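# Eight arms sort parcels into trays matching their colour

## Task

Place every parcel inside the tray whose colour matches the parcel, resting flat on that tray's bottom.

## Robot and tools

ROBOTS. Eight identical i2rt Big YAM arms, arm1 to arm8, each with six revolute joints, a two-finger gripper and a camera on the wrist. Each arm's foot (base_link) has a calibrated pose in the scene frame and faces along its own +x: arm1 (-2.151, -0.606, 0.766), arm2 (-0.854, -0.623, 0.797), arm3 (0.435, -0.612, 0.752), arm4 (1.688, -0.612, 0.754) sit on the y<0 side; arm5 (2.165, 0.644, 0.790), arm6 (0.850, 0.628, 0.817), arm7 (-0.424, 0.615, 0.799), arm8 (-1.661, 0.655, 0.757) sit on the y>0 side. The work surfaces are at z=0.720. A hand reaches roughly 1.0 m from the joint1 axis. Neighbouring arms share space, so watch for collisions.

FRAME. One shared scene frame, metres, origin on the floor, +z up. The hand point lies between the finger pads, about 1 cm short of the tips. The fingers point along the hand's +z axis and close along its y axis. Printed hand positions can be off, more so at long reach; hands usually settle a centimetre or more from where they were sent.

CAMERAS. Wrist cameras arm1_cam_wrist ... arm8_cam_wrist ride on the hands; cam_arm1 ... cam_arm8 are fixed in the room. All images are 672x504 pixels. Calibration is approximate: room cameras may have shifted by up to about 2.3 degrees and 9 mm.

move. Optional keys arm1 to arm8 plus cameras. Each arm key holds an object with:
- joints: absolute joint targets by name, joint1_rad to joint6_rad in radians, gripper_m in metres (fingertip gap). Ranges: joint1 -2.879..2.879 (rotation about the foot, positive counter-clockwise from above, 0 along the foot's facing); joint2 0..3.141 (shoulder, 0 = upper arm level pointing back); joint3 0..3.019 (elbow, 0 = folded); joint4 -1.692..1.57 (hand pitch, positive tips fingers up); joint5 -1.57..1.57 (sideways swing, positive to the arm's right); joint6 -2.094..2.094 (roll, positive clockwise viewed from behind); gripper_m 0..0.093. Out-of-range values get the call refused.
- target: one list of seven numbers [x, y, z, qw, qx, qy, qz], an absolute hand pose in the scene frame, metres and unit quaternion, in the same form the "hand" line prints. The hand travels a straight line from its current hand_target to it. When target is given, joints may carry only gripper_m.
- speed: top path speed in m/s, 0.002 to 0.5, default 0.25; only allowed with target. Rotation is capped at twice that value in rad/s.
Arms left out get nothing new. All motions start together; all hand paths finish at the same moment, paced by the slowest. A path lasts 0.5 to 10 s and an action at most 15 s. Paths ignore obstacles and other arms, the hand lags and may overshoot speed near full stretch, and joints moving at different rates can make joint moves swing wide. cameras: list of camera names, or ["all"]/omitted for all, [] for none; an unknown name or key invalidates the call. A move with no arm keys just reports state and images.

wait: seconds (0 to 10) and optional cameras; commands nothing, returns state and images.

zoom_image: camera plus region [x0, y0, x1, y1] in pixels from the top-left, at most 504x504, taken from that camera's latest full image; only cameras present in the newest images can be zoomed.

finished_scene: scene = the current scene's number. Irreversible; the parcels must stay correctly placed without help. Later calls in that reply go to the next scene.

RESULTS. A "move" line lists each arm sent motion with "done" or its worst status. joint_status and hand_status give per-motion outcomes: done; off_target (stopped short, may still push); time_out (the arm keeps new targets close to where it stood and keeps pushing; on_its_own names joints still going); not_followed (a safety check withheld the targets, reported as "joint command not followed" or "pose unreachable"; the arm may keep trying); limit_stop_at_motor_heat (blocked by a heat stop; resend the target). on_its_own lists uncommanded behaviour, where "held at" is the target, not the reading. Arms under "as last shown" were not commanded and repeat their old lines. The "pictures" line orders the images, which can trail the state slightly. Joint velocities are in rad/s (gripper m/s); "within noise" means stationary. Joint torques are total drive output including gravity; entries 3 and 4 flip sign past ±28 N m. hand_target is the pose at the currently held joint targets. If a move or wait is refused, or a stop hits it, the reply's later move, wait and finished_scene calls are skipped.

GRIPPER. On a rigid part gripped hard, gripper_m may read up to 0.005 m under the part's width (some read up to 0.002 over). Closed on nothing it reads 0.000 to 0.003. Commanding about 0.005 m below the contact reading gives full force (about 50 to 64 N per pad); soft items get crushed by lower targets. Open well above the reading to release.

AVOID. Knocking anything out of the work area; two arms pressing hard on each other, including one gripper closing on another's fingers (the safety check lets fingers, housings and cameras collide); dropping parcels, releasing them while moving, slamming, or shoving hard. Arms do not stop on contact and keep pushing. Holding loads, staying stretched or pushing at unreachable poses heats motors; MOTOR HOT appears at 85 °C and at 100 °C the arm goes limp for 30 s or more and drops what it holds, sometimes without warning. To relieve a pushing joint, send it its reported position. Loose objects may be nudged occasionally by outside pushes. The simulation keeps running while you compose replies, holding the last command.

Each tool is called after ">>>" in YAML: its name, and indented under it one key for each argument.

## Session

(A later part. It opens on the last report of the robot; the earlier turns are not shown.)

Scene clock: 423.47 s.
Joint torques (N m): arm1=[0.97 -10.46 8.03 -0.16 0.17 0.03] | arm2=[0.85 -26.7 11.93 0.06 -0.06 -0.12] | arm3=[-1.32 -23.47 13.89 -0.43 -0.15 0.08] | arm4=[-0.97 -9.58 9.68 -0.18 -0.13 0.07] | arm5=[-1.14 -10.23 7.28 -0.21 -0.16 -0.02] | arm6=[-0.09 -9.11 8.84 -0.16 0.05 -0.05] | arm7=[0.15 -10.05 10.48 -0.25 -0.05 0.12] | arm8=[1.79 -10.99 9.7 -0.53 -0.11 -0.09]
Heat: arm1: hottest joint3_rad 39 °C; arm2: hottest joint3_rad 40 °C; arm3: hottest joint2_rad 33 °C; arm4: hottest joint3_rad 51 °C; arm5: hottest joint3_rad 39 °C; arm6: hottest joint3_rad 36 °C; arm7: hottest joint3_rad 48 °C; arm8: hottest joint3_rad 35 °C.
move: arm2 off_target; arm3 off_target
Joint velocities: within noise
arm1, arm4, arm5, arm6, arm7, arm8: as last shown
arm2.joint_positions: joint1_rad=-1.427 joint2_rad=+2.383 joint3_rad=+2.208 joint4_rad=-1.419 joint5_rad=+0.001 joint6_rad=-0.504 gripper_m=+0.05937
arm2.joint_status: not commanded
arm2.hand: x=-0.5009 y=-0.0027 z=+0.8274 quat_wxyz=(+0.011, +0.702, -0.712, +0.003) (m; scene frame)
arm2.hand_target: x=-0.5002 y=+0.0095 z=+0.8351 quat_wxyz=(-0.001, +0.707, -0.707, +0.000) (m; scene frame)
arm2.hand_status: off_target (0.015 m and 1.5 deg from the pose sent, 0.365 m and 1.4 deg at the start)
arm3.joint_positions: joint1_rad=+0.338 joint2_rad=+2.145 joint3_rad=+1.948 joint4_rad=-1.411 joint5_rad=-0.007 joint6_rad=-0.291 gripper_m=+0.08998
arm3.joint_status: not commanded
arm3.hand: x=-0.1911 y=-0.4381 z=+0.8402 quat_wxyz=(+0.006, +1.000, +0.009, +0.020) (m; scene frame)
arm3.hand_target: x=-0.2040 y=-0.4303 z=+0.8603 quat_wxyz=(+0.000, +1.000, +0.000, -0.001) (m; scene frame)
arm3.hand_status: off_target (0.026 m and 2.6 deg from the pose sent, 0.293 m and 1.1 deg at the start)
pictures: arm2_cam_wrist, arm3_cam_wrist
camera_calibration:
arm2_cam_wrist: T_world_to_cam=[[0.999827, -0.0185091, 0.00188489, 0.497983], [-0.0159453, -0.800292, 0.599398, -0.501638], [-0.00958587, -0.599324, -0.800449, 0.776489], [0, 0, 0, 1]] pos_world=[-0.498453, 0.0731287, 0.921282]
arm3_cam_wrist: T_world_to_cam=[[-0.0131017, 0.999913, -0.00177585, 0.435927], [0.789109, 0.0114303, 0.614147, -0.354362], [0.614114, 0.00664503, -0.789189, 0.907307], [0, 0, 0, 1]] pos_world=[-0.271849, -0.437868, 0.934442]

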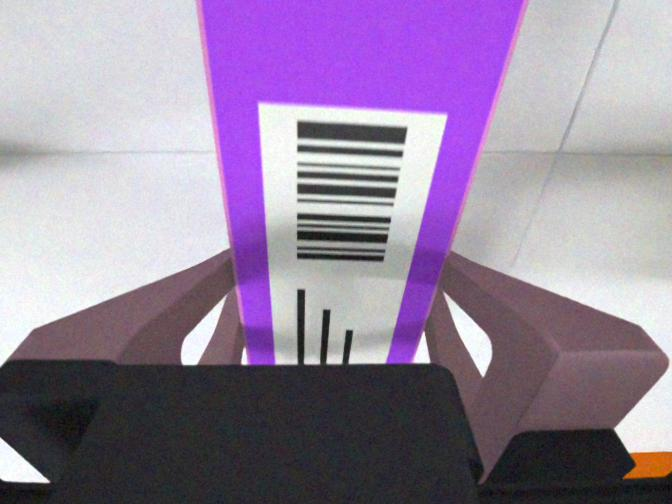

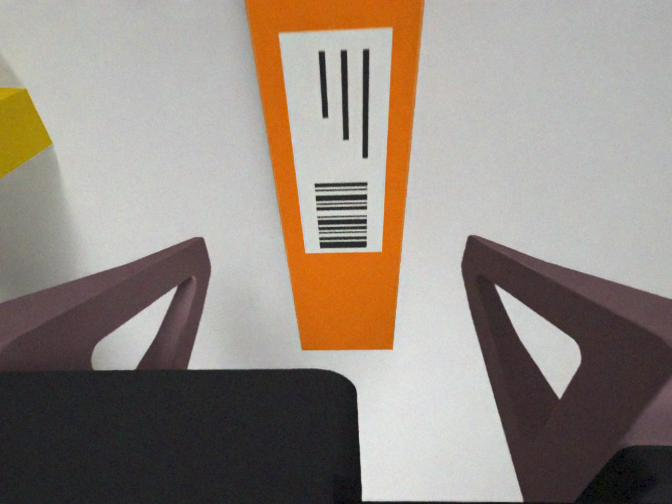

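>>> move:
  arm2: {"target":[-0.5,0.008,0.762,0,-0.7071,0.7071,0],"speed":0.15}
  arm3: {"target":[-0.21,-0.43,0.761,0,1,0,0],"speed":0.15}
  cameras: []

>>> move:
  arm2: {"target":[-0.5,0.006,0.754,0,-0.7071,0.7071,0],"speed":0.1}
  arm3: {"joints":{"gripper_m":0.045}}
  cameras: ["arm3_cam_wrist"]

>>> move:
  arm2: {"joints":{"gripper_m":0.09}}
  arm3: {"target":[0.018,-0.498,1.05,0,1,0,0],"speed":0.3}
  cameras: []

>>> move:
  arm2: {"target":[-0.638,-0.247,1.04,0,-0.7071,0.7071,0],"speed":0.35}
  arm3: {"joints":{"joint1_rad":2.147,"joint6_rad":-0.162}}
  arm7: {"joints":{"joint1_rad":-0.8,"joint6_rad":-0.122}}
  cameras: []

>>> move:
  arm2: {"joints":{"joint1_rad":-0.7}}
  arm7: {"joints":{"joint1_rad":-1.054}}
  arm3: {"target":[0.412,-1.28,0.85,0,0.6607,0.7507,0],"speed":0.3}
  cameras: ["cam_arm3"]

>>> move:
  arm7: {"target":[-0.5,-0.005,0.86,0,0.7071,0.7071,0],"speed":0.3}
  arm3: {"target":[0.411,-1.287,0.81,0,0.6607,0.7507,0],"speed":0.15}
  cameras: ["arm7_cam_wrist","arm3_cam_wrist"]

Scene clock: 439.30 s.
Joint torques (N m): arm1=[1.14 -9.64 7.97 -0.13 0.18 0.03] | arm2=[0.67 -26.58 8.55 0.88 -0.1 -0.13] | arm3=[-0.97 -24.41 9.63 0.59 -0.15 0.11] | arm4=[-1.03 -9.58 9.69 -0.17 -0.13 0.07] | arm5=[-1.32 -10.05 7.12 -0.08 -0.18 0.01] | arm6=[-0.09 -9.05 8.84 -0.16 0.05 -0.06] | arm7=[0.26 -9.99 10.48 -0.23 -0.04 0.12] | arm8=[1.61 -10.87 9.63 -0.51 -0.1 -0.09]
Heat: arm1: hottest joint3_rad 38 °C; arm2: hottest joint3_rad 40 °C; arm3: hottest joint2_rad 36 °C; arm4: hottest joint3_rad 50 °C; arm5: hottest joint3_rad 39 °C; arm6: hottest joint3_rad 36 °C; arm7: hottest joint3_rad 48 °C; arm8: hottest joint3_rad 35 °C.
move: arm2 off_target; arm3 done
Joint velocities: within noise
arm1, arm4, arm5, arm6, arm7, arm8: as last shown
arm2.joint_positions: joint1_rad=-1.426 joint2_rad=+2.433 joint3_rad=+2.157 joint4_rad=-1.293 joint5_rad=+0.002 joint6_rad=-0.504 gripper_m=+0.05938
arm2.joint_status: not commanded
arm2.hand: x=-0.4974 y=+0.0043 z=+0.7734 quat_wxyz=(-0.002, +0.703, -0.712, +0.000) (m; scene frame)
arm2.hand_target: x=-0.5002 y=+0.0077 z=+0.7620 quat_wxyz=(+0.000, +0.707, -0.707, +0.000) (m; scene frame)
arm2.hand_status: off_target (0.012 m and 0.7 deg from the pose sent, 0.066 m and 1.5 deg at the start)
arm3.joint_positions: joint1_rad=+0.338 joint2_rad=+2.241 joint3_rad=+1.888 joint4_rad=-1.239 joint5_rad=-0.007 joint6_rad=-0.291 gripper_m=+0.08998
arm3.joint_status: not commanded
arm3.hand: x=-0.2037 y=-0.4339 z=+0.7564 quat_wxyz=(+0.003, +1.000, +0.009, +0.012) (m; scene frame)
arm3.hand_target: x=-0.2099 y=-0.4301 z=+0.7612 quat_wxyz=(+0.000, +1.000, +0.000, +0.000) (m; scene frame)
arm3.hand_status: done (0.009 m and 1.8 deg from the pose sent, 0.082 m and 2.6 deg at the start)
pictures: none
No camera images: "cameras" was empty.

Scene clock: 440.27 s.
Joint torques (N m): arm1=[1.38 -10.17 8.02 -0.08 0.16 0.02] | arm2=[0.56 -26.4 7.34 1.26 -0.1 -0.14] | arm3=[-1.03 -24.53 9.36 0.57 -0.16 0.11] | arm4=[-0.97 -9.58 9.68 -0.17 -0.13 0.07] | arm5=[-1.2 -10.34 7.17 -0.12 -0.18 0] | arm6=[-0.15 -9.11 8.83 -0.13 0.05 -0.06] | arm7=[0.15 -10.17 10.47 -0.18 -0.05 0.11] | arm8=[1.49 -11.05 9.63 -0.55 -0.11 -0.08]
Heat: arm1: hottest joint3_rad 38 °C; arm2: hottest joint3_rad 40 °C; arm3: hottest joint2_rad 36 °C; arm4: hottest joint3_rad 49 °C; arm5: hottest joint3_rad 39 °C; arm6: hottest joint3_rad 36 °C; arm7: hottest joint3_rad 48 °C; arm8: hottest joint3_rad 35 °C.
move: arm2 off_target; arm3 off_target
Joint velocities: within noise
arm1, arm4, arm5, arm6, arm7, arm8: as last shown
arm2.joint_positions: joint1_rad=-1.426 joint2_rad=+2.433 joint3_rad=+2.155 joint4_rad=-1.284 joint5_rad=+0.002 joint6_rad=-0.504 gripper_m=+0.05938
arm2.joint_status: not commanded
arm2.hand: x=-0.4966 y=+0.0056 z=+0.7727 quat_wxyz=(-0.005, +0.703, -0.712, -0.001) (m; scene frame)
arm2.hand_target: x=-0.5003 y=+0.0056 z=+0.7543 quat_wxyz=(+0.000, +0.707, -0.707, +0.000) (m; scene frame)
arm2.hand_status: off_target (0.019 m and 0.9 deg from the pose sent, 0.020 m and 0.7 deg at the start)
arm3.joint_positions: joint1_rad=+0.338 joint2_rad=+2.241 joint3_rad=+1.888 joint4_rad=-1.239 joint5_rad=-0.007 joint6_rad=-0.290 gripper_m=+0.05879
arm3.joint_status: gripper_m off_target (ended at +0.05881, target +0.04500)
arm3.hand: x=-0.2038 y=-0.4339 z=+0.7564 quat_wxyz=(+0.003, +1.000, +0.009, +0.012) (m; scene frame)
arm3.hand_target: x=-0.2100 y=-0.4301 z=+0.7612 quat_wxyz=(+0.000, +1.000, +0.000, +0.000) (m; scene frame)
arm3.hand_status: not commanded
pictures: arm3_cam_wrist
camera_calibration:
arm3_cam_wrist: T_world_to_cam=[[-0.0127876, 0.999914, 0.00295809, 0.427889], [0.798948, 0.00843854, 0.60134, -0.282565], [0.601263, 0.0100531, -0.798988, 0.855334], [0, 0, 0, 1]] pos_world=[-0.283054, -0.434066, 0.852053]

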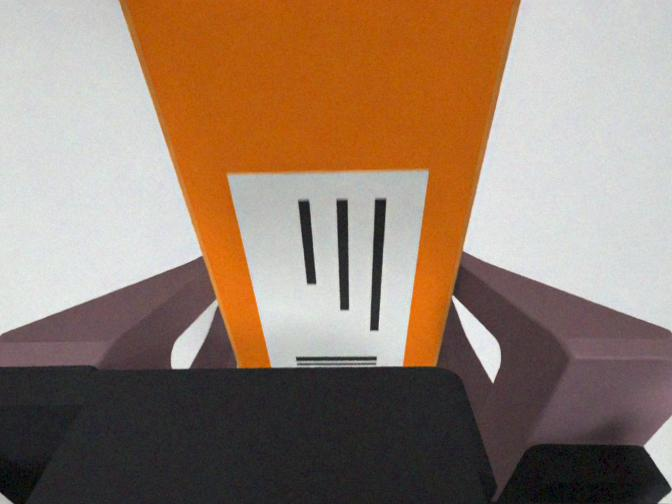

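Scene clock: 442.30 s.
Joint torques (N m): arm1=[1.32 -10.17 8.02 -0.14 0.14 0.05] | arm2=[0.56 -26.34 7.9 0.95 -0.1 -0.14] | arm3=[-0.73 -14.04 10.67 -0.35 -0.16 0.12] | arm4=[-0.97 -9.52 9.68 -0.18 -0.13 0.07] | arm5=[-1.49 -9.76 7.25 -0.32 -0.21 0.01] | arm6=[-0.09 -9.17 8.83 -0.16 0.05 -0.06] | arm7=[0.21 -9.99 10.51 -0.2 -0.04 0.12] | arm8=[1.67 -10.99 9.68 -0.53 -0.1 -0.08]
Heat: arm1: hottest joint3_rad 38 °C; arm2: hottest joint3_rad 40 °C; arm3: hottest joint2_rad 35 °C; arm4: hottest joint3_rad 49 °C; arm5: hottest joint3_rad 39 °C; arm6: hottest joint3_rad 36 °C; arm7: hottest joint3_rad 48 °C; arm8: hottest joint3_rad 35 °C.
move: arm2 done; arm3 done
Joint velocities: within noise
arm1.joint_positions: joint1_rad=-1.535 joint2_rad=+1.469 joint3_rad=+1.498 joint4_rad=-1.574 joint5_rad=+0.004 joint6_rad=-0.050 gripper_m=+0.08990
arm1.joint_status: not commanded
arm1.hand: x=-2.3196 y=-1.0092 z=+1.0489 quat_wxyz=(-0.010, -0.816, -0.578, +0.014) (m; scene frame)
arm1.hand_target: x=-2.3201 y=-1.0050 z=+1.0403 quat_wxyz=(+0.000, -0.818, -0.575, +0.000) (m; scene frame)
arm1.hand_status: not commanded
arm2.joint_positions: joint1_rad=-1.426 joint2_rad=+2.433 joint3_rad=+2.148 joint4_rad=-1.275 joint5_rad=+0.002 joint6_rad=-0.504 gripper_m=+0.08992
arm2.joint_status: all done
arm2.hand: x=-0.4969 y=+0.0052 z=+0.7699 quat_wxyz=(-0.006, +0.703, -0.711, -0.001) (m; scene frame)
arm2.hand_target: x=-0.5003 y=+0.0056 z=+0.7542 quat_wxyz=(+0.000, +0.707, -0.707, +0.000) (m; scene frame)
arm2.hand_status: not commanded
arm3.joint_positions: joint1_rad=+0.338 joint2_rad=+1.472 joint3_rad=+1.531 joint4_rad=-1.637 joint5_rad=-0.007 joint6_rad=-0.289 gripper_m=+0.05879
arm3.joint_status: not commanded
arm3.hand: x=+0.0180 y=-0.4980 z=+1.0407 quat_wxyz=(+0.001, +1.000, +0.008, +0.006) (m; scene frame)
arm3.hand_target: x=+0.0181 y=-0.4981 z=+1.0499 quat_wxyz=(+0.000, +1.000, +0.000, +0.000) (m; scene frame)
arm3.hand_status: done (0.009 m and 1.1 deg from the pose sent, 0.373 m and 1.8 deg at the start)
arm4.joint_positions: joint1_rad=-1.877 joint2_rad=+1.448 joint3_rad=+1.507 joint4_rad=-1.606 joint5_rad=-0.014 joint6_rad=+0.013 gripper_m=+0.08991
arm4.joint_status: not commanded
arm4.hand: x=+1.9517 y=-0.9508 z=+1.0454 quat_wxyz=(-0.011, -0.451, -0.892, +0.006) (m; scene frame)
arm4.hand_target: x=+1.9470 y=-0.9500 z=+1.0401 quat_wxyz=(+0.000, -0.456, -0.890, +0.000) (m; scene frame)
arm4.hand_status: not commanded
arm5, arm6, arm7, arm8: as last shown
pictures: none
No camera images: "cameras" was empty.

Scene clock: 444.33 s.
Joint torques (N m): arm1=[1.44 -10.23 7.95 -0.08 0.19 0.03] | arm2=[-0.09 -12.81 8.27 0.23 -0.1 -0.2] | arm3=[0.09 -14.92 10.71 -0.34 -0.11 0.13] | arm4=[-0.97 -9.58 9.68 -0.17 -0.13 0.07] | arm5=[-0.91 -9.99 7.19 -0.03 -0.18 0] | arm6=[-0.09 -9.17 8.84 -0.16 0.05 -0.06] | arm7=[0.26 -10.17 10.45 -0.18 -0.06 0.15] | arm8=[1.38 -10.93 9.63 -0.51 -0.1 -0.09]
Heat: arm1: hottest joint3_rad 38 °C; arm2: hottest joint3_rad 40 °C; arm3: hottest joint2_rad 35 °C; arm4: hottest joint3_rad 49 °C; arm5: hottest joint3_rad 39 °C; arm6: hottest joint3_rad 36 °C; arm7: hottest joint3_rad 48 °C; arm8: hottest joint3_rad 35 °C.
move: arm2 done; arm3 done; arm7 done
Joint velocities: within noise
arm1, arm4, arm6: as last shown
arm2.joint_positions: joint1_rad=-1.426 joint2_rad=+1.460 joint3_rad=+1.409 joint4_rad=-1.494 joint5_rad=+0.002 joint6_rad=-0.506 gripper_m=+0.08992
arm2.joint_status: not commanded
arm2.hand: x=-0.6387 y=-0.2452 z=+1.0467 quat_wxyz=(-0.013, +0.704, -0.711, -0.003) (m; scene frame)
arm2.hand_target: x=-0.6381 y=-0.2470 z=+1.0401 quat_wxyz=(+0.000, +0.707, -0.707, +0.000) (m; scene frame)
arm2.hand_status: done (0.007 m and 1.6 deg from the pose sent, 0.395 m and 1.0 deg at the start)
arm3.joint_positions: joint1_rad=+2.139 joint2_rad=+1.477 joint3_rad=+1.531 joint4_rad=-1.638 joint5_rad=-0.008 joint6_rad=-0.177 gripper_m=+0.05871
arm3.joint_status: all done
arm3.hand: x=+0.4162 y=-1.0453 z=+1.0376 quat_wxyz=(-0.001, +0.658, +0.753, +0.012) (m; scene frame)
arm3.hand_target: x=+0.4196 y=-1.0446 z=+1.0490 quat_wxyz=(+0.004, +0.661, +0.751, +0.005) (m; scene frame)
arm3.hand_status: not commanded
arm5.joint_positions: joint1_rad=+0.603 joint2_rad=+1.473 joint3_rad=+1.423 joint4_rad=-1.510 joint5_rad=+0.002 joint6_rad=-0.284 gripper_m=+0.08990
arm5.joint_status: not commanded
arm5.hand: x=+1.7524 y=+0.4972 z=+1.0370 quat_wxyz=(-0.003, +0.951, +0.308, -0.003) (m; scene frame)
arm5.hand_target: x=+1.7539 y=+0.4988 z=+1.0406 quat_wxyz=(-0.003, +0.953, +0.303, -0.001) (m; scene frame)
arm5.hand_status: not commanded
arm7.joint_positions: joint1_rad=-0.806 joint2_rad=+1.445 joint3_rad=+1.368 joint4_rad=-1.450 joint5_rad=+0.000 joint6_rad=-0.126 gripper_m=+0.09010
arm7.joint_status: all done
arm7.hand: x=-0.3699 y=+0.1845 z=+1.0377 quat_wxyz=(-0.015, -0.613, -0.790, +0.014) (m; scene frame)
arm7.hand_target: x=-0.3675 y=+0.1859 z=+1.0368 quat_wxyz=(-0.010, -0.612, -0.791, +0.010) (m; scene frame)
arm7.hand_status: not commanded
arm8.joint_positions: joint1_rad=-0.498 joint2_rad=+1.454 joint3_rad=+1.500 joint4_rad=-1.598 joint5_rad=+0.000 joint6_rad=-0.249 gripper_m=+0.08994
arm8.joint_status: not commanded
arm8.hand: x=-2.0465 y=+0.4617 z=+1.0442 quat_wxyz=(-0.001, -0.937, -0.350, +0.010) (m; scene frame)
arm8.hand_target: x=-2.0452 y=+0.4634 z=+1.0398 quat_wxyz=(+0.000, -0.936, -0.352, +0.000) (m; scene frame)
arm8.hand_status: not commanded
pictures: none
No camera images: "cameras" was empty.

Scene clock: 446.53 s.
Joint torques (N m): arm1=[0.85 -10.29 7.98 -0.09 0.18 0.04] | arm2=[0.44 -13.45 8.25 0.2 -0.08 -0.19] | arm3=[0.32 -23.88 14.01 -0.34 0.02 0.13] | arm4=[-0.97 -9.52 9.68 -0.17 -0.13 0.07] | arm5=[-1.2 -10.11 7.21 -0.18 -0.18 0.01] | arm6=[-0.21 -9.11 8.83 -0.14 0.04 -0.06] | arm7=[0.21 -9.99 10.45 -0.21 -0.07 0.15] | arm8=[1.55 -10.75 9.69 -0.51 -0.1 -0.11]
Heat: arm1: hottest joint3_rad 38 °C; arm2: hottest joint3_rad 40 °C; arm3: hottest joint2_rad 35 °C; arm4: hottest joint3_rad 49 °C; arm5: hottest joint3_rad 39 °C; arm6: hottest joint3_rad 36 °C; arm7: hottest joint3_rad 48 °C; arm8: hottest joint3_rad 35 °C.
move: arm2 done; arm3 off_target; arm7 done
Joint velocities: within noise
arm1, arm4, arm5, arm6, arm8: as last shown
arm2.joint_positions: joint1_rad=-0.703 joint2_rad=+1.466 joint3_rad=+1.409 joint4_rad=-1.494 joint5_rad=+0.001 joint6_rad=-0.507 gripper_m=+0.08992
arm2.joint_status: all done
arm2.hand: x=-0.9431 y=-0.1966 z=+1.0443 quat_wxyz=(-0.008, +0.910, -0.415, -0.005) (m; scene frame)
arm2.hand_target: x=-0.9439 y=-0.1988 z=+1.0401 quat_wxyz=(+0.000, +0.913, -0.408, +0.000) (m; scene frame)
arm2.hand_status: not commanded
arm3.joint_positions: joint1_rad=+2.139 joint2_rad=+2.160 joint3_rad=+1.940 joint4_rad=-1.394 joint5_rad=+0.001 joint6_rad=-0.175 gripper_m=+0.05871
arm3.joint_status: not commanded
arm3.hand: x=+0.4066 y=-1.2626 z=+0.8266 quat_wxyz=(-0.013, +0.659, +0.752, +0.020) (m; scene frame)
arm3.hand_target: x=+0.4121 y=-1.2786 z=+0.8504 quat_wxyz=(+0.001, +0.661, +0.751, +0.000) (m; scene frame)
arm3.hand_status: off_target (0.030 m and 2.8 deg from the pose sent, 0.300 m and 1.4 deg at the start)
arm7.joint_positions: joint1_rad=-1.059 joint2_rad=+1.445 joint3_rad=+1.368 joint4_rad=-1.450 joint5_rad=+0.000 joint6_rad=-0.126 gripper_m=+0.09010
arm7.joint_status: all done
arm7.hand: x=-0.4793 y=+0.1847 z=+1.0378 quat_wxyz=(-0.012, -0.708, -0.706, +0.016) (m; scene frame)
arm7.hand_target: x=-0.4769 y=+0.1855 z=+1.0369 quat_wxyz=(-0.009, -0.707, -0.707, +0.011) (m; scene frame)
arm7.hand_status: not commanded
pictures: cam_arm3

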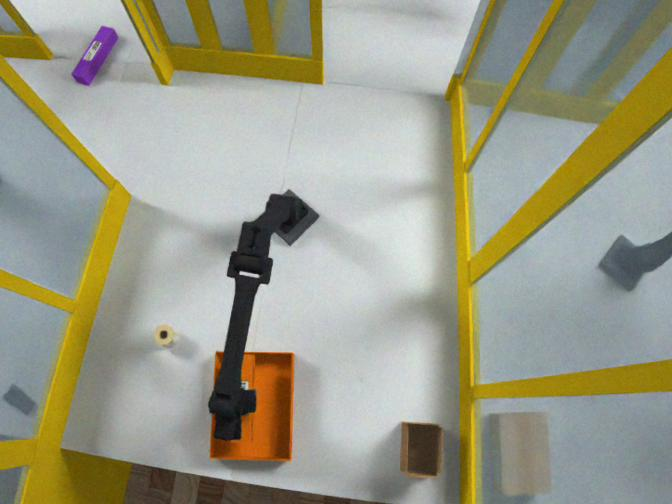

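Scene clock: 448.43 s.
Joint torques (N m): arm1=[1.38 -10.17 8.03 -0.14 0.18 0.03] | arm2=[0.44 -13.45 8.25 0.21 -0.08 -0.18] | arm3=[0.26 -23.65 12 0.54 0.02 0.11] | arm4=[-0.97 -9.52 9.68 -0.18 -0.13 0.07] | arm5=[-1.2 -10.17 7.25 -0.13 -0.2 -0.01] | arm6=[-0.09 -9.11 8.87 -0.16 0.06 -0.06] | arm7=[0.44 -16.09 14.39 -0.21 -0.11 0.14] | arm8=[1.55 -10.58 9.72 -0.51 -0.11 -0.09]
Heat: arm1: hottest joint3_rad 38 °C; arm2: hottest joint3_rad 41 °C; arm3: hottest joint2_rad 35 °C; arm4: hottest joint3_rad 49 °C; arm5: hottest joint3_rad 39 °C; arm6: hottest joint3_rad 36 °C; arm7: hottest joint3_rad 48 °C; arm8: hottest joint3_rad 35 °C.
move: arm3 off_target; arm7 off_target
Joint velocities: within noise
arm1, arm2, arm4, arm5, arm6, arm8: as last shown
arm3.joint_positions: joint1_rad=+2.139 joint2_rad=+2.199 joint3_rad=+1.940 joint4_rad=-1.349 joint5_rad=+0.001 joint6_rad=-0.175 gripper_m=+0.05871
arm3.joint_status: not commanded
arm3.hand: x=+0.4063 y=-1.2709 z=+0.8009 quat_wxyz=(-0.012, +0.659, +0.752, +0.018) (m; scene frame)
arm3.hand_target: x=+0.4111 y=-1.2863 z=+0.8103 quat_wxyz=(+0.000, +0.661, +0.751, +0.000) (m; scene frame)
arm3.hand_status: off_target (0.019 m and 2.5 deg from the pose sent, 0.030 m and 2.8 deg at the start)
arm7.joint_positions: joint1_rad=-1.059 joint2_rad=+2.051 joint3_rad=+1.678 joint4_rad=-1.233 joint5_rad=+0.000 joint6_rad=-0.126 gripper_m=+0.09010
arm7.joint_status: not commanded
arm7.hand: x=-0.5013 y=+0.0157 z=+0.8475 quat_wxyz=(+0.012, -0.708, -0.706, -0.015) (m; scene frame)
arm7.hand_target: x=-0.4997 y=-0.0039 z=+0.8604 quat_wxyz=(+0.000, -0.707, -0.707, +0.000) (m; scene frame)
arm7.hand_status: off_target (0.024 m and 2.2 deg from the pose sent, 0.261 m and 2.3 deg at the start)
pictures: arm3_cam_wrist, arm7_cam_wrist
camera_calibration:
arm3_cam_wrist: T_world_to_cam=[[-0.991862, -0.127299, -0.00221496, 0.241818], [-0.101662, 0.781396, 0.615698, 0.547096], [-0.0766471, 0.610913, -0.787979, 1.56267], [0, 0, 0, 1]] pos_world=[0.415244, -1.35137, 0.89504]
arm7_cam_wrist: T_world_to_cam=[[-0.999872, -0.0134551, 0.00861584, -0.511429], [-0.0055764, 0.799233, 0.600995, -0.518364], [-0.0149725, 0.600871, -0.799206, 0.781678], [0, 0, 0, 1]] pos_world=[-0.50255, -0.0622753, 0.940663]

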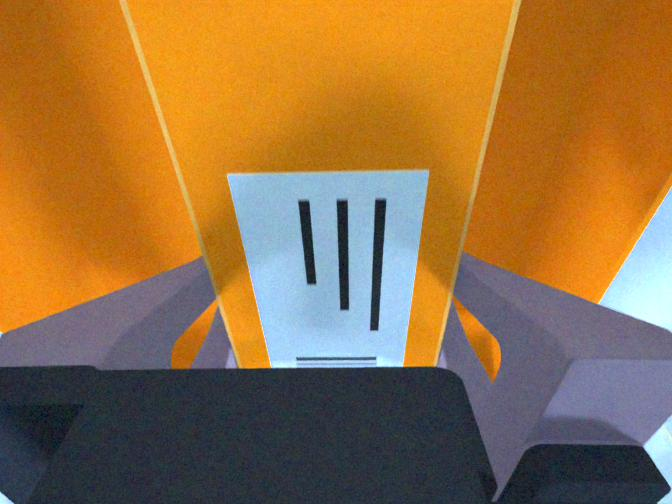

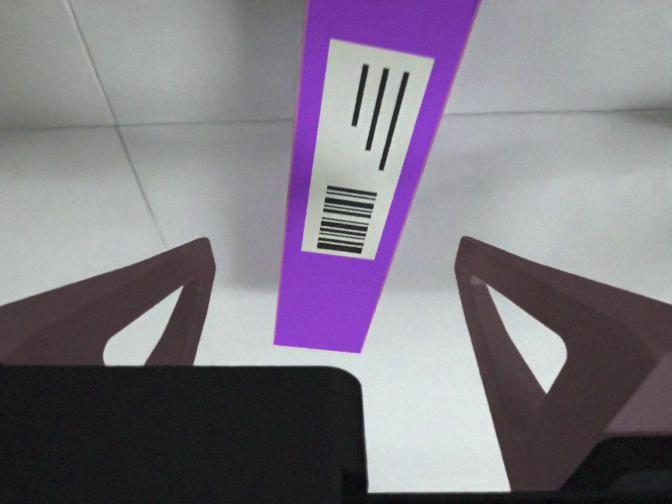

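>>> move:
  arm7: {"target":[-0.496,-0.008,0.765,0,0.743,0.669,0],"speed":0.15}
  arm3: {"target":[0.411,-1.291,0.763,0,0.6607,0.7507,0],"speed":0.12}
  cameras: ["arm7_cam_wrist"]

>>> move:
  arm3: {"target":[0.411,-1.29,0.75,0,0.6607,0.7507,0],"speed":0.1}
  cameras: ["arm3_cam_wrist"]

Scene clock: 462.40 s.
Joint torques (N m): arm1=[1.14 -9.93 8.02 -0.12 0.18 0.03] | arm2=[0.44 -13.45 8.25 0.21 -0.08 -0.19] | arm3=[0.32 -24.47 9.07 0.59 0.02 0.11] | arm4=[-1.03 -9.52 9.69 -0.17 -0.13 0.07] | arm5=[-1.32 -10.17 7.27 -0.18 -0.18 0.03] | arm6=[-0.15 -9.17 8.83 -0.14 0.05 -0.06] | arm7=[0.44 -16.67 8.29 0.54 -0.09 0.23] | arm8=[1.73 -10.7 9.68 -0.49 -0.11 -0.08]
Heat: arm1: hottest joint3_rad 38 °C; arm2: hottest joint3_rad 41 °C; arm3: hottest joint3_rad 36 °C; arm4: hottest joint3_rad 48 °C; arm5: hottest joint3_rad 39 °C; arm6: hottest joint3_rad 36 °C; arm7: hottest joint3_rad 49 °C; arm8: hottest joint3_rad 35 °C.
move: arm3 done; arm7 off_target
Joint velocities: within noise
arm1, arm2, arm4, arm5, arm8: as last shown
arm3.joint_positions: joint1_rad=+2.139 joint2_rad=+2.254 joint3_rad=+1.940 joint4_rad=-1.264 joint5_rad=+0.001 joint6_rad=-0.175 gripper_m=+0.05871
arm3.joint_status: not commanded
arm3.hand: x=+0.4058 y=-1.2864 z=+0.7649 quat_wxyz=(-0.002, +0.659, +0.752, +0.006) (m; scene frame)
arm3.hand_target: x=+0.4110 y=-1.2909 z=+0.7632 quat_wxyz=(+0.000, +0.661, +0.751, +0.000) (m; scene frame)
arm3.hand_status: done (0.007 m and 0.8 deg from the pose sent, 0.043 m and 2.5 deg at the start)
arm6.joint_positions: joint1_rad=-0.106 joint2_rad=+1.451 joint3_rad=+1.316 joint4_rad=-1.441 joint5_rad=-0.001 joint6_rad=-0.224 gripper_m=+0.08990
arm6.joint_status: not commanded
arm6.hand: x=+1.1658 y=+0.3491 z=+1.0342 quat_wxyz=(+0.002, -0.247, -0.969, -0.002) (m; scene frame)
arm6.hand_target: x=+1.1669 y=+0.3513 z=+1.0398 quat_wxyz=(+0.000, -0.246, -0.969, +0.000) (m; scene frame)
arm6.hand_status: not commanded
arm7.joint_positions: joint1_rad=-1.055 joint2_rad=+2.167 joint3_rad=+1.670 joint4_rad=-1.063 joint5_rad=+0.000 joint6_rad=-0.021 gripper_m=+0.09010
arm7.joint_status: not commanded
arm7.hand: x=-0.5021 y=-0.0092 z=+0.7755 quat_wxyz=(-0.003, -0.743, -0.670, +0.003) (m; scene frame)
arm7.hand_target: x=-0.4959 y=-0.0078 z=+0.7651 quat_wxyz=(+0.000, -0.743, -0.669, +0.000) (m; scene frame)
arm7.hand_status: off_target (0.012 m and 0.5 deg from the pose sent, 0.086 m and 6.2 deg at the start)
pictures: arm7_cam_wrist
camera_calibration:
arm7_cam_wrist: T_world_to_cam=[[-0.996017, 0.0880224, 0.0142413, -0.513524], [0.0807059, 0.822024, 0.563705, -0.382675], [0.0379119, 0.562609, -0.825854, 0.785926], [0, 0, 0, 1]] pos_world=[-0.51039, -0.0823986, 0.872089]

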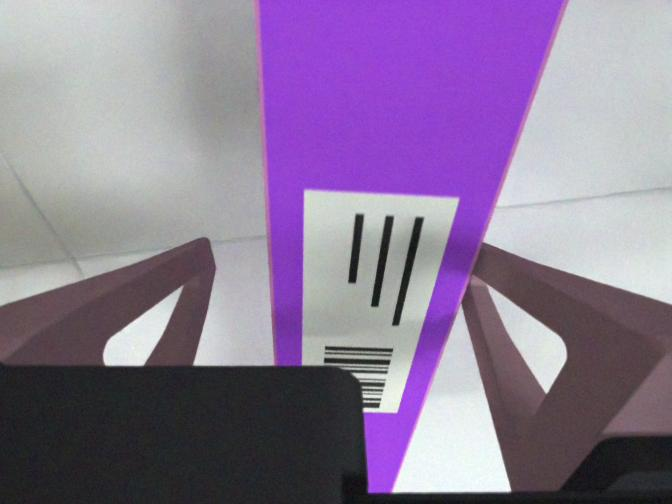

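Scene clock: 463.37 s.
Joint torques (N m): arm1=[1.2 -9.58 8.02 -0.16 0.18 0.01] | arm2=[0.44 -13.39 8.25 0.21 -0.08 -0.18] | arm3=[0.26 -23.47 8.39 0.96 0.03 0.11] | arm4=[-1.03 -9.52 9.69 -0.17 -0.13 0.07] | arm5=[-1.44 -9.93 7.27 -0.27 -0.18 0.05] | arm6=[-0.21 -9.17 8.84 -0.16 0.04 -0.06] | arm7=[0.5 -16.56 8.29 0.55 -0.08 0.21] | arm8=[1.49 -10.81 9.63 -0.5 -0.11 -0.1]
Heat: arm1: hottest joint3_rad 38 °C; arm2: hottest joint3_rad 41 °C; arm3: hottest joint3_rad 36 °C; arm4: hottest joint3_rad 48 °C; arm5: hottest joint3_rad 39 °C; arm6: hottest joint3_rad 36 °C; arm7: hottest joint3_rad 49 °C; arm8: hottest joint3_rad 35 °C.
move: arm3 off_target
Joint velocities: within noise
arm1, arm2, arm4, arm5, arm6, arm7, arm8: as last shown
arm3.joint_positions: joint1_rad=+2.139 joint2_rad=+2.255 joint3_rad=+1.929 joint4_rad=-1.245 joint5_rad=+0.001 joint6_rad=-0.175 gripper_m=+0.05871
arm3.joint_status: not commanded
arm3.hand: x=+0.4058 y=-1.2868 z=+0.7605 quat_wxyz=(+0.000, +0.659, +0.752, +0.003) (m; scene frame)
arm3.hand_target: x=+0.4110 y=-1.2897 z=+0.7500 quat_wxyz=(+0.000, +0.661, +0.751, +0.000) (m; scene frame)
arm3.hand_status: off_target (0.012 m and 0.5 deg from the pose sent, 0.016 m and 0.8 deg at the start)
arm7.joint_positions: joint1_rad=-1.055 joint2_rad=+2.167 joint3_rad=+1.670 joint4_rad=-1.063 joint5_rad=+0.000 joint6_rad=-0.020 gripper_m=+0.09010
arm7.hand: x=-0.5021 y=-0.0092 z=+0.7755 quat_wxyz=(-0.003, -0.743, -0.669, +0.003) (m; scene frame)
pictures: arm3_cam_wrist
camera_calibration:
arm3_cam_wrist: T_world_to_cam=[[-0.991877, -0.127121, 0.004554, 0.234315], [-0.10036, 0.80407, 0.586002, 0.635605], [-0.0781547, 0.580785, -0.810297, 1.51932], [0, 0, 0, 1]] pos_world=[0.414943, -1.36368, 0.857566]

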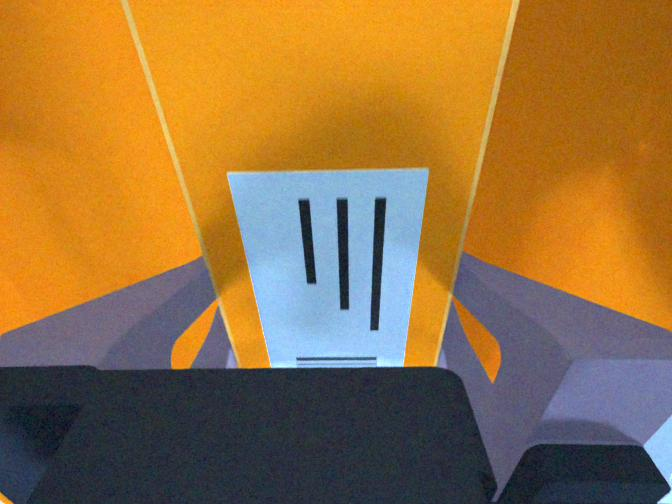

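>>> move:
  arm7: {"target":[-0.505,-0.008,0.763,0,0.756,0.6545,0],"speed":0.1}
  arm3: {"joints":{"gripper_m":0.09}}
  cameras: []

>>> move:
  arm7: {"joints":{"gripper_m":0.045}}
  arm3: {"target":[0.409,-1.276,0.9,0,0.6607,0.7507,0],"speed":0.3}
  cameras: ["arm7_cam_wrist","cam_arm3"]

>>> move:
  arm7: {"target":[-0.478,0.185,1.05,0,0.7071,0.7071,0],"speed":0.3}
  arm3: {"target":[0.416,-1.045,1.04,0,0.6607,0.7507,0],"speed":0.35}
  cameras: ["cam_arm3"]

>>> move:
  arm7: {"joints":{"joint1_rad":2.166,"joint6_rad":0.0}}
  cameras: []

>>> move:
  arm7: {"target":[-0.394,1.281,0.855,0,-0.6915,0.7224,0],"speed":0.3}
  cameras: ["cam_arm7","arm7_cam_wrist"]

Scene clock: 476.93 s.
Joint torques (N m): arm1=[1.44 -10.34 8.01 -0.1 0.16 0.05] | arm2=[0.44 -13.39 8.25 0.21 -0.08 -0.18] | arm3=[0.32 -23.36 8.69 0.61 0.02 0.1] | arm4=[-1.03 -9.58 9.68 -0.17 -0.13 0.07] | arm5=[-0.97 -10.17 7.15 -0.2 -0.22 -0.03] | arm6=[-0.15 -9.17 8.84 -0.17 0.05 -0.06] | arm7=[-0.79 -16.44 8.59 0.59 -0.09 0.22] | arm8=[1.61 -10.81 9.7 -0.53 -0.11 -0.09]
Heat: arm1: hottest joint3_rad 38 °C; arm2: hottest joint3_rad 41 °C; arm3: hottest joint3_rad 36 °C; arm4: hottest joint3_rad 48 °C; arm5: hottest joint3_rad 39 °C; arm6: hottest joint3_rad 36 °C; arm7: hottest joint3_rad 48 °C; arm8: hottest joint3_rad 35 °C.
move: arm3 done; arm7 off_target
Joint velocities: within noise
arm1, arm2, arm4, arm5, arm6, arm8: as last shown
arm3.joint_positions: joint1_rad=+2.139 joint2_rad=+2.255 joint3_rad=+1.925 joint4_rad=-1.236 joint5_rad=+0.001 joint6_rad=-0.175 gripper_m=+0.08997
arm3.joint_status: all done
arm3.hand: x=+0.4057 y=-1.2876 z=+0.7592 quat_wxyz=(+0.001, +0.659, +0.752, +0.002) (m; scene frame)
arm3.hand_target: x=+0.4110 y=-1.2897 z=+0.7502 quat_wxyz=(+0.000, +0.661, +0.751, +0.000) (m; scene frame)
arm3.hand_status: not commanded
arm7.joint_positions: joint1_rad=-1.055 joint2_rad=+2.167 joint3_rad=+1.670 joint4_rad=-1.063 joint5_rad=+0.000 joint6_rad=+0.004 gripper_m=+0.09010
arm7.joint_status: not commanded
arm7.hand: x=-0.5021 y=-0.0092 z=+0.7755 quat_wxyz=(-0.003, -0.751, -0.660, +0.003) (m; scene frame)
arm7.hand_target: x=-0.5048 y=-0.0078 z=+0.7631 quat_wxyz=(+0.000, -0.756, -0.655, +0.000) (m; scene frame)
arm7.hand_status: off_target (0.013 m and 1.0 deg from the pose sent, 0.013 m and 2.3 deg at the start)
pictures: none
No camera images: "cameras" was empty.

Scene clock: 478.47 s.
Joint torques (N m): arm1=[1.2 -10.11 7.9 -0.08 0.18 0.03] | arm2=[0.44 -13.45 8.25 0.21 -0.08 -0.18] | arm3=[0.03 -24.59 14.04 -0.39 0 0.06] | arm4=[-0.97 -9.58 9.68 -0.17 -0.13 0.07] | arm5=[-1.44 -10.29 7.21 -0.06 -0.2 0.02] | arm6=[-0.15 -9.17 8.85 -0.14 0.05 -0.05] | arm7=[-0.73 -16.32 8.59 0.59 -0.08 0.21] | arm8=[1.79 -10.81 9.73 -0.55 -0.1 -0.09]
Heat: arm1: hottest joint3_rad 38 °C; arm2: hottest joint3_rad 41 °C; arm3: hottest joint3_rad 36 °C; arm4: hottest joint3_rad 48 °C; arm5: hottest joint3_rad 39 °C; arm6: hottest joint3_rad 36 °C; arm7: hottest joint3_rad 47 °C; arm8: hottest joint3_rad 35 °C.
move: arm3 off_target; arm7 off_target
Joint velocities: within noise
arm1, arm2, arm4, arm5, arm6, arm8: as last shown
arm3.joint_positions: joint1_rad=+2.139 joint2_rad=+2.132 joint3_rad=+2.024 joint4_rad=-1.505 joint5_rad=+0.001 joint6_rad=-0.175 gripper_m=+0.08997
arm3.joint_status: not commanded
arm3.hand: x=+0.4062 y=-1.2622 z=+0.8760 quat_wxyz=(-0.013, +0.659, +0.752, +0.020) (m; scene frame)
arm3.hand_target: x=+0.4091 y=-1.2748 z=+0.9000 quat_wxyz=(+0.000, +0.661, +0.751, +0.000) (m; scene frame)
arm3.hand_status: off_target (0.028 m and 2.8 deg from the pose sent, 0.141 m and 0.3 deg at the start; pose on its path clipped on 7 of 46 steps)
arm7.joint_positions: joint1_rad=-1.055 joint2_rad=+2.167 joint3_rad=+1.670 joint4_rad=-1.062 joint5_rad=+0.000 joint6_rad=+0.005 gripper_m=+0.06040
arm7.joint_status: gripper_m off_target (ended at +0.06043, target +0.04500)
arm7.hand: x=-0.5022 y=-0.0095 z=+0.7755 quat_wxyz=(-0.003, -0.751, -0.660, +0.004) (m; scene frame)
arm7.hand_target: x=-0.5048 y=-0.0078 z=+0.7631 quat_wxyz=(+0.000, -0.756, -0.655, +0.000) (m; scene frame)
arm7.hand_status: not commanded
pictures: arm7_cam_wrist, cam_arm3
camera_calibration:
arm7_cam_wrist: T_world_to_cam=[[-0.993392, 0.113904, 0.0140635, -0.511842], [0.102024, 0.820305, 0.562753, -0.37097], [0.0525633, 0.56047, -0.826505, 0.793974], [0, 0, 0, 1]] pos_world=[-0.512345, -0.0823886, 0.872187]

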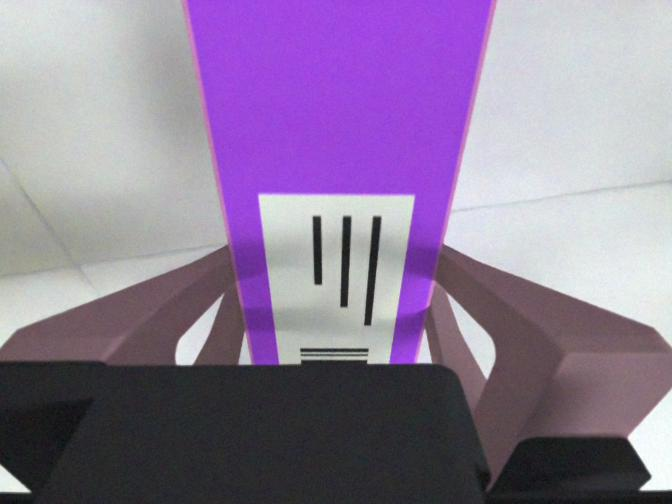

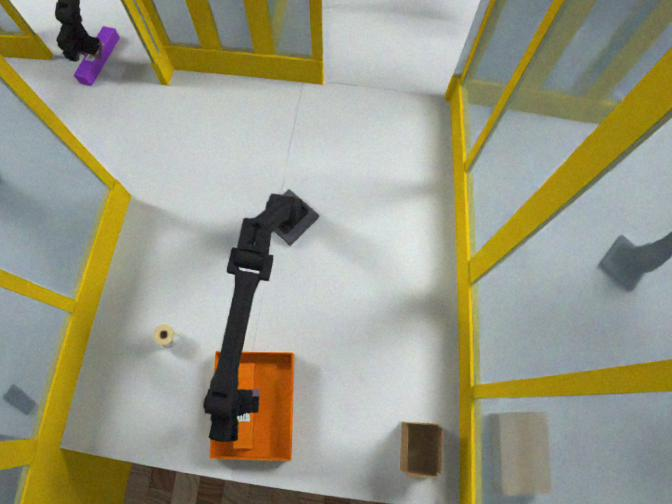

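Scene clock: 480.47 s.
Joint torques (N m): arm1=[1.14 -10.17 7.99 -0.08 0.15 0.04] | arm2=[0.5 -13.39 8.25 0.21 -0.08 -0.18] | arm3=[-0.09 -14.62 9.28 -0.29 0.02 0.05] | arm4=[-0.97 -9.58 9.68 -0.18 -0.13 0.07] | arm5=[-0.97 -9.93 7.12 -0.1 -0.22 0] | arm6=[-0.09 -9.05 8.85 -0.17 0.05 -0.05] | arm7=[-0.26 -10.05 10.41 -0.28 -0.1 0.01] | arm8=[1.79 -10.87 9.7 -0.53 -0.09 -0.09]
Heat: arm1: hottest joint3_rad 38 °C; arm2: hottest joint3_rad 41 °C; arm3: hottest joint2_rad 35 °C; arm4: hottest joint3_rad 48 °C; arm5: hottest joint3_rad 39 °C; arm6: hottest joint3_rad 36 °C; arm7: hottest joint3_rad 47 °C; arm8: hottest joint3_rad 35 °C.
move: arm3 done; arm7 done
Joint velocities: within noise
arm1.joint_positions: joint1_rad=-1.535 joint2_rad=+1.469 joint3_rad=+1.498 joint4_rad=-1.574 joint5_rad=+0.004 joint6_rad=-0.050 gripper_m=+0.08990
arm1.joint_status: not commanded
arm1.hand: x=-2.3196 y=-1.0092 z=+1.0489 quat_wxyz=(-0.010, -0.816, -0.578, +0.014) (m; scene frame)
arm1.hand_target: x=-2.3201 y=-1.0050 z=+1.0403 quat_wxyz=(+0.000, -0.818, -0.575, +0.000) (m; scene frame)
arm1.hand_status: not commanded
arm2, arm5, arm6, arm8: as last shown
arm3.joint_positions: joint1_rad=+2.139 joint2_rad=+1.475 joint3_rad=+1.522 joint4_rad=-1.611 joint5_rad=+0.001 joint6_rad=-0.175 gripper_m=+0.08997
arm3.joint_status: not commanded
arm3.hand: x=+0.4144 y=-1.0494 z=+1.0353 quat_wxyz=(+0.002, +0.659, +0.752, +0.001) (m; scene frame)
arm3.hand_target: x=+0.4160 y=-1.0450 z=+1.0399 quat_wxyz=(+0.000, +0.661, +0.751, +0.000) (m; scene frame)
arm3.hand_status: done (0.007 m and 0.4 deg from the pose sent, 0.272 m and 2.7 deg at the start)
arm4.joint_positions: joint1_rad=-1.877 joint2_rad=+1.448 joint3_rad=+1.507 joint4_rad=-1.606 joint5_rad=-0.014 joint6_rad=+0.013 gripper_m=+0.08991
arm4.joint_status: not commanded
arm4.hand: x=+1.9517 y=-0.9508 z=+1.0454 quat_wxyz=(-0.011, -0.451, -0.892, +0.006) (m; scene frame)
arm4.hand_target: x=+1.9470 y=-0.9500 z=+1.0401 quat_wxyz=(+0.000, -0.456, -0.890, +0.000) (m; scene frame)
arm4.hand_status: not commanded
arm7.joint_positions: joint1_rad=-1.055 joint2_rad=+1.464 joint3_rad=+1.422 joint4_rad=-1.515 joint5_rad=+0.000 joint6_rad=-0.115 gripper_m=+0.06040
arm7.joint_status: not commanded
arm7.hand: x=-0.4778 y=+0.1835 z=+1.0502 quat_wxyz=(-0.003, -0.710, -0.704, +0.004) (m; scene frame)
arm7.hand_target: x=-0.4779 y=+0.1850 z=+1.0500 quat_wxyz=(+0.000, -0.707, -0.707, +0.000) (m; scene frame)
arm7.hand_status: done (0.002 m and 0.8 deg from the pose sent, 0.337 m and 7.5 deg at the start)
pictures: cam_arm3

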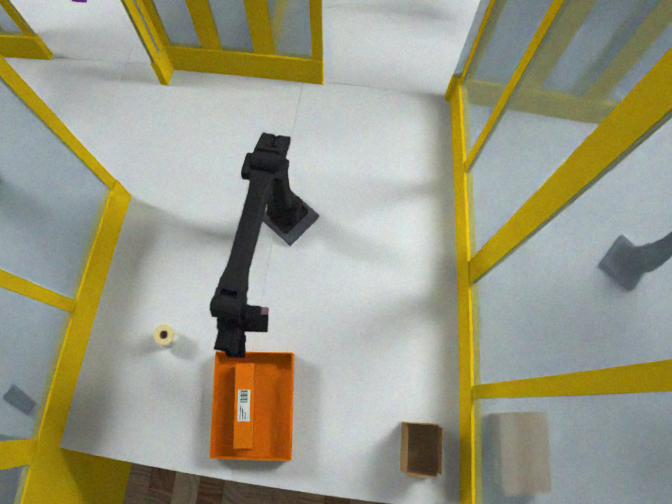

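Scene clock: 482.97 s.
Joint torques (N m): arm1=[1.08 -9.7 8.09 -0.16 0.17 0.03] | arm2=[0.44 -13.39 8.25 0.21 -0.08 -0.18] | arm3=[-0.15 -14.8 9.25 -0.29 0.02 0.06] | arm4=[-0.97 -9.58 9.68 -0.17 -0.13 0.07] | arm5=[-1.2 -10.34 7.09 -0.13 -0.16 0] | arm6=[-0.09 -9.11 8.84 -0.16 0.05 -0.06] | arm7=[-0.26 -11.99 10.37 -0.27 -0.08 0.21] | arm8=[1.79 -11.05 9.61 -0.42 -0.11 -0.1]
Heat: arm1: hottest joint3_rad 38 °C; arm2: hottest joint3_rad 41 °C; arm3: hottest joint2_rad 35 °C; arm4: hottest joint3_rad 48 °C; arm5: hottest joint3_rad 39 °C; arm6: hottest joint3_rad 36 °C; arm7: hottest joint3_rad 47 °C; arm8: hottest joint3_rad 35 °C.
move: arm7 done
Joint velocities: within noise
arm1, arm2, arm3, arm4, arm6: as last shown
arm5.joint_positions: joint1_rad=+0.603 joint2_rad=+1.473 joint3_rad=+1.423 joint4_rad=-1.510 joint5_rad=+0.002 joint6_rad=-0.284 gripper_m=+0.08990
arm5.joint_status: not commanded
arm5.hand: x=+1.7524 y=+0.4972 z=+1.0370 quat_wxyz=(-0.003, +0.951, +0.308, -0.003) (m; scene frame)
arm5.hand_target: x=+1.7539 y=+0.4988 z=+1.0406 quat_wxyz=(-0.003, +0.953, +0.303, -0.001) (m; scene frame)
arm5.hand_status: not commanded
arm7.joint_positions: joint1_rad=+2.163 joint2_rad=+1.484 joint3_rad=+1.422 joint4_rad=-1.515 joint5_rad=-0.001 joint6_rad=-0.009 gripper_m=+0.06049
arm7.joint_status: all done
arm7.hand: x=-0.4027 y=+1.0500 z=+1.0445 quat_wxyz=(+0.002, +0.693, -0.721, +0.001) (m; scene frame)
arm7.hand_target: x=-0.4039 y=+1.0464 z=+1.0523 quat_wxyz=(-0.001, +0.691, -0.723, -0.003) (m; scene frame)
arm7.hand_status: not commanded
arm8.joint_positions: joint1_rad=-0.498 joint2_rad=+1.454 joint3_rad=+1.500 joint4_rad=-1.598 joint5_rad=+0.000 joint6_rad=-0.249 gripper_m=+0.08994
arm8.joint_status: not commanded
arm8.hand: x=-2.0465 y=+0.4617 z=+1.0442 quat_wxyz=(-0.001, -0.937, -0.350, +0.010) (m; scene frame)
arm8.hand_target: x=-2.0452 y=+0.4634 z=+1.0398 quat_wxyz=(+0.000, -0.936, -0.352, +0.000) (m; scene frame)
arm8.hand_status: not commanded
pictures: none
No camera images: "cameras" was empty.

Scene clock: 485.03 s.
Joint torques (N m): arm1=[1.49 -10.23 7.94 -0.14 0.18 0.03] | arm2=[0.44 -13.45 8.24 0.21 -0.08 -0.19] | arm3=[-0.21 -14.8 9.26 -0.32 0.02 0.05] | arm4=[-1.03 -9.52 9.68 -0.18 -0.13 0.07] | arm5=[-1.2 -10.05 7.15 -0.16 -0.16 -0.01] | arm6=[-0.09 -9.17 8.84 -0.16 0.05 -0.05] | arm7=[0.03 -17.49 14.82 -0.43 -0.04 0.2] | arm8=[1.67 -11.05 9.68 -0.53 -0.1 -0.06]
Heat: arm1: hottest joint3_rad 38 °C; arm2: hottest joint3_rad 41 °C; arm3: hottest joint2_rad 35 °C; arm4: hottest joint3_rad 48 °C; arm5: hottest joint3_rad 39 °C; arm6: hottest joint3_rad 36 °C; arm7: hottest joint3_rad 47 °C; arm8: hottest joint3_rad 35 °C.
move: arm7 off_target
Joint velocities: within noise
arm1, arm3, arm4, arm5, arm6, arm8: as last shown
arm2.joint_positions: joint1_rad=-0.703 joint2_rad=+1.466 joint3_rad=+1.409 joint4_rad=-1.494 joint5_rad=+0.001 joint6_rad=-0.507 gripper_m=+0.08992
arm2.joint_status: not commanded
arm2.hand: x=-0.9431 y=-0.1966 z=+1.0443 quat_wxyz=(-0.008, +0.910, -0.415, -0.005) (m; scene frame)
arm2.hand_target: x=-0.9439 y=-0.1988 z=+1.0401 quat_wxyz=(+0.000, +0.913, -0.408, +0.000) (m; scene frame)
arm2.hand_status: not commanded
arm7.joint_positions: joint1_rad=+2.163 joint2_rad=+2.182 joint3_rad=+1.868 joint4_rad=-1.300 joint5_rad=-0.001 joint6_rad=-0.009 gripper_m=+0.06049
arm7.joint_status: not commanded
arm7.hand: x=-0.3929 y=+1.2615 z=+0.8392 quat_wxyz=(+0.015, +0.693, -0.720, +0.013) (m; scene frame)
arm7.hand_target: x=-0.3940 y=+1.2797 z=+0.8553 quat_wxyz=(+0.000, +0.692, -0.722, +0.000) (m; scene frame)
arm7.hand_status: off_target (0.025 m and 2.3 deg from the pose sent, 0.299 m and 0.4 deg at the start)
pictures: arm7_cam_wrist, cam_arm7
camera_calibration:
arm7_cam_wrist: T_world_to_cam=[[0.999684, -0.0224912, 0.0112127, 0.408563], [-0.0247039, -0.797521, 0.602785, 0.496891], [-0.00461498, -0.602872, -0.797825, 1.54955], [0, 0, 0, 1]] pos_world=[-0.389008, 1.33965, 0.932168]

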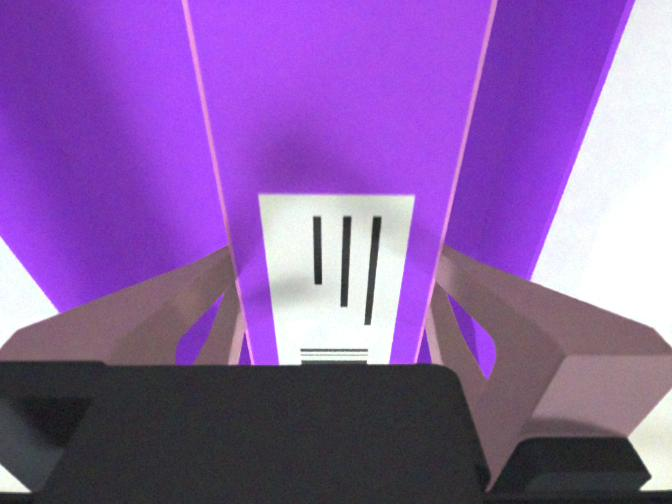

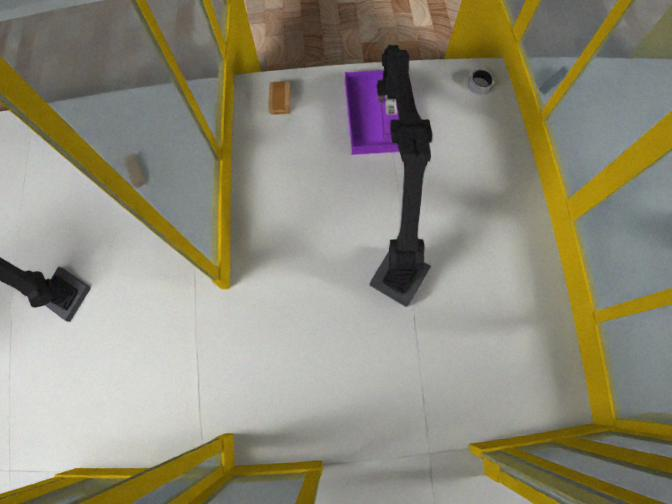

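>>> move:
  arm7: {"target":[-0.408,1.287,0.81,0,-0.6915,0.7224,0],"speed":0.2}
  cameras: ["arm7_cam_wrist"]

>>> move:
  arm7: {"target":[-0.41,1.291,0.77,0,-0.6915,0.7224,0],"speed":0.12}
  cameras: []

>>> move:
  arm7: {"target":[-0.41,1.29,0.756,0,-0.6915,0.7224,0],"speed":0.1}
  cameras: ["arm7_cam_wrist"]

Scene clock: 496.17 s.
Joint torques (N m): arm1=[1.32 -9.99 7.99 -0.05 0.16 0.02] | arm2=[0.44 -13.45 8.25 0.21 -0.08 -0.18] | arm3=[-0.15 -14.68 9.26 -0.32 0.01 0.06] | arm4=[-0.97 -9.58 9.68 -0.17 -0.13 0.07] | arm5=[-0.85 -10.11 7.24 -0.2 -0.17 -0.02] | arm6=[-0.15 -9.17 8.85 -0.14 0.04 -0.06] | arm7=[0.21 -17.96 12.88 0.53 -0.03 0.22] | arm8=[1.61 -10.87 9.62 -0.47 -0.12 -0.1]
Heat: arm1: hottest joint3_rad 38 °C; arm2: hottest joint3_rad 41 °C; arm3: hottest joint2_rad 34 °C; arm4: hottest joint3_rad 47 °C; arm5: hottest joint3_rad 39 °C; arm6: hottest joint3_rad 36 °C; arm7: hottest joint3_rad 50 °C; arm8: hottest joint3_rad 35 °C.
move: arm7 off_target
Joint velocities: arm1=[within noise] | arm2=[within noise] | arm3=[within noise] | arm4=[within noise] | arm5=[within noise] | arm6=[within noise] | arm7=[-0.044 -0.005 -0.007 -0.002 0.007 -0.037 0.001] | arm8=[within noise]
arm1, arm2, arm3, arm4, arm5, arm6, arm8: as last shown
arm7.joint_positions: joint1_rad=+2.181 joint2_rad=+2.239 joint3_rad=+1.868 joint4_rad=-1.244 joint5_rad=-0.001 joint6_rad=+0.011 gripper_m=+0.06049
arm7.joint_status: not commanded
arm7.hand: x=-0.4043 y=+1.2694 z=+0.8024 quat_wxyz=(+0.015, +0.693, -0.721, +0.014) (m; scene frame)
arm7.hand_target: x=-0.4080 y=+1.2862 z=+0.8104 quat_wxyz=(+0.000, +0.691, -0.722, +0.000) (m; scene frame)
arm7.hand_status: off_target (0.020 m and 2.4 deg from the pose sent, 0.042 m and 2.3 deg at the start)
pictures: arm7_cam_wrist
camera_calibration:
arm7_cam_wrist: T_world_to_cam=[[0.999632, -0.0243356, 0.0119521, 0.422259], [-0.0266113, -0.796324, 0.604285, 0.52157], [-0.00518793, -0.604381, -0.796679, 1.52558], [0, 0, 0, 1]] pos_world=[-0.40031, 1.34764, 0.895172]

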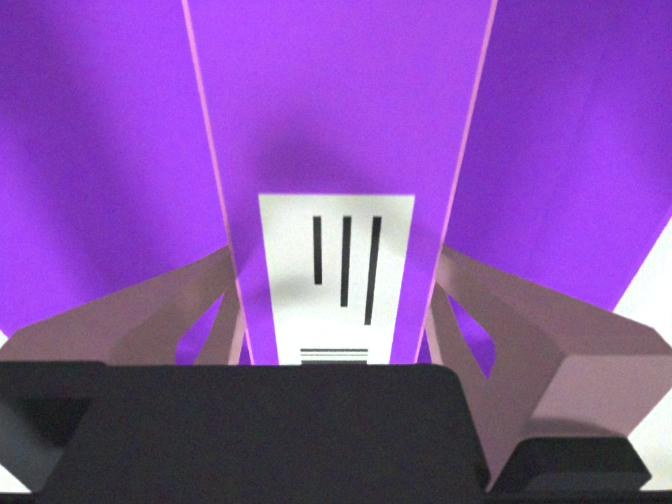

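Scene clock: 497.20 s.
Joint torques (N m): arm1=[0.56 -10.11 7.99 -0.08 0.15 0.05] | arm2=[0.44 -13.45 8.25 0.21 -0.08 -0.18] | arm3=[-0.15 -14.8 9.28 -0.32 0.02 0.06] | arm4=[-0.97 -9.52 9.68 -0.18 -0.13 0.07] | arm5=[-1.73 -10.46 7.21 -0.23 -0.17 -0.02] | arm6=[-0.09 -9.17 8.84 -0.17 0.05 -0.06] | arm7=[0.44 -17.2 11.78 0.44 -0.03 0.2] | arm8=[1.49 -10.81 9.69 -0.5 -0.1 -0.09]
Heat: arm1: hottest joint3_rad 38 °C; arm2: hottest joint3_rad 41 °C; arm3: hottest joint2_rad 34 °C; arm4: hottest joint3_rad 47 °C; arm5: hottest joint3_rad 39 °C; arm6: hottest joint3_rad 36 °C; arm7: hottest joint3_rad 50 °C; arm8: hottest joint3_rad 35 °C.
move: arm7 off_target
Joint velocities: within noise
arm1, arm2, arm3, arm4, arm5, arm8: as last shown
arm3.joint_positions: joint1_rad=+2.139 joint2_rad=+1.475 joint3_rad=+1.522 joint4_rad=-1.611 joint5_rad=+0.001 joint6_rad=-0.175 gripper_m=+0.08998
arm6.joint_positions: joint1_rad=-0.106 joint2_rad=+1.451 joint3_rad=+1.316 joint4_rad=-1.441 joint5_rad=-0.001 joint6_rad=-0.224 gripper_m=+0.08990
arm6.joint_status: not commanded
arm6.hand: x=+1.1658 y=+0.3491 z=+1.0342 quat_wxyz=(+0.002, -0.247, -0.969, -0.002) (m; scene frame)
arm6.hand_target: x=+1.1669 y=+0.3513 z=+1.0398 quat_wxyz=(+0.000, -0.246, -0.969, +0.000) (m; scene frame)
arm6.hand_status: not commanded
arm7.joint_positions: joint1_rad=+2.182 joint2_rad=+2.275 joint3_rad=+1.868 joint4_rad=-1.174 joint5_rad=+0.000 joint6_rad=+0.015 gripper_m=+0.06049
arm7.joint_status: not commanded
arm7.hand: x=-0.4044 y=+1.2817 z=+0.7790 quat_wxyz=(+0.003, +0.691, -0.722, +0.002) (m; scene frame)
arm7.hand_target: x=-0.4100 y=+1.2904 z=+0.7702 quat_wxyz=(+0.000, +0.691, -0.722, +0.000) (m; scene frame)
arm7.hand_status: off_target (0.014 m and 0.4 deg from the pose sent, 0.039 m and 2.4 deg at the start)
pictures: none
No camera images: "cameras" was empty.

Scene clock: 498.17 s.
Joint torques (N m): arm1=[0.97 -9.99 8.01 -0.09 0.15 0.04] | arm2=[0.44 -13.45 8.24 0.21 -0.08 -0.19] | arm3=[-0.09 -14.8 9.31 -0.29 0.01 0.05] | arm4=[-0.97 -9.58 9.68 -0.17 -0.13 0.07] | arm5=[-1.73 -9.99 7.17 -0.13 -0.18 0.02] | arm6=[-0.09 -9.11 8.84 -0.16 0.04 -0.06] | arm7=[0.44 -16.09 10.33 0.87 -0.02 0.2] | arm8=[1.73 -10.99 9.72 -0.5 -0.08 -0.1]
Heat: arm1: hottest joint3_rad 38 °C; arm2: hottest joint3_rad 41 °C; arm3: hottest joint2_rad 34 °C; arm4: hottest joint3_rad 47 °C; arm5: hottest joint3_rad 39 °C; arm6: hottest joint3_rad 36 °C; arm7: hottest joint3_rad 50 °C; arm8: hottest joint3_rad 35 °C.
move: arm7 off_target
Joint velocities: within noise
arm1, arm2, arm3, arm4, arm5, arm6, arm8: as last shown
arm7.joint_positions: joint1_rad=+2.182 joint2_rad=+2.275 joint3_rad=+1.868 joint4_rad=-1.158 joint5_rad=+0.000 joint6_rad=+0.015 gripper_m=+0.06049
arm7.joint_status: not commanded
arm7.hand: x=-0.4043 y=+1.2855 z=+0.7788 quat_wxyz=(-0.003, +0.691, -0.722, -0.003) (m; scene frame)
arm7.hand_target: x=-0.4099 y=+1.2889 z=+0.7564 quat_wxyz=(+0.000, +0.692, -0.722, +0.000) (m; scene frame)
arm7.hand_status: off_target (0.024 m and 0.5 deg from the pose sent, 0.025 m and 0.4 deg at the start)
pictures: arm7_cam_wrist
camera_calibration:
arm7_cam_wrist: T_world_to_cam=[[0.999518, -0.0283813, 0.0125558, 0.427599], [-0.0305184, -0.825379, 0.563754, 0.615998], [-0.00563675, -0.563866, -0.825847, 1.48699], [0, 0, 0, 1]] pos_world=[-0.400212, 1.35903, 0.875388]

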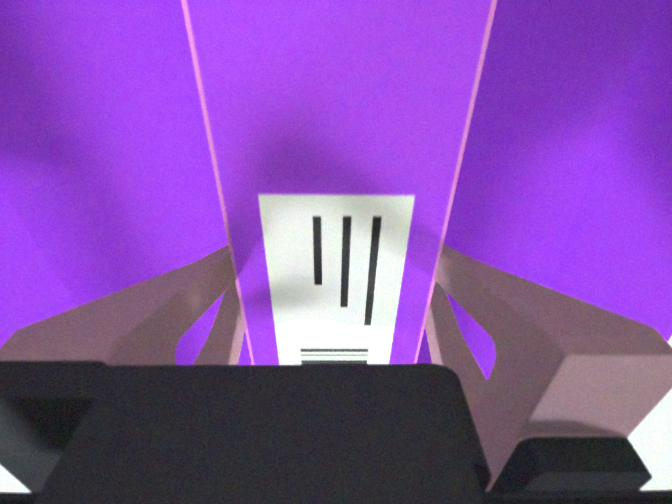

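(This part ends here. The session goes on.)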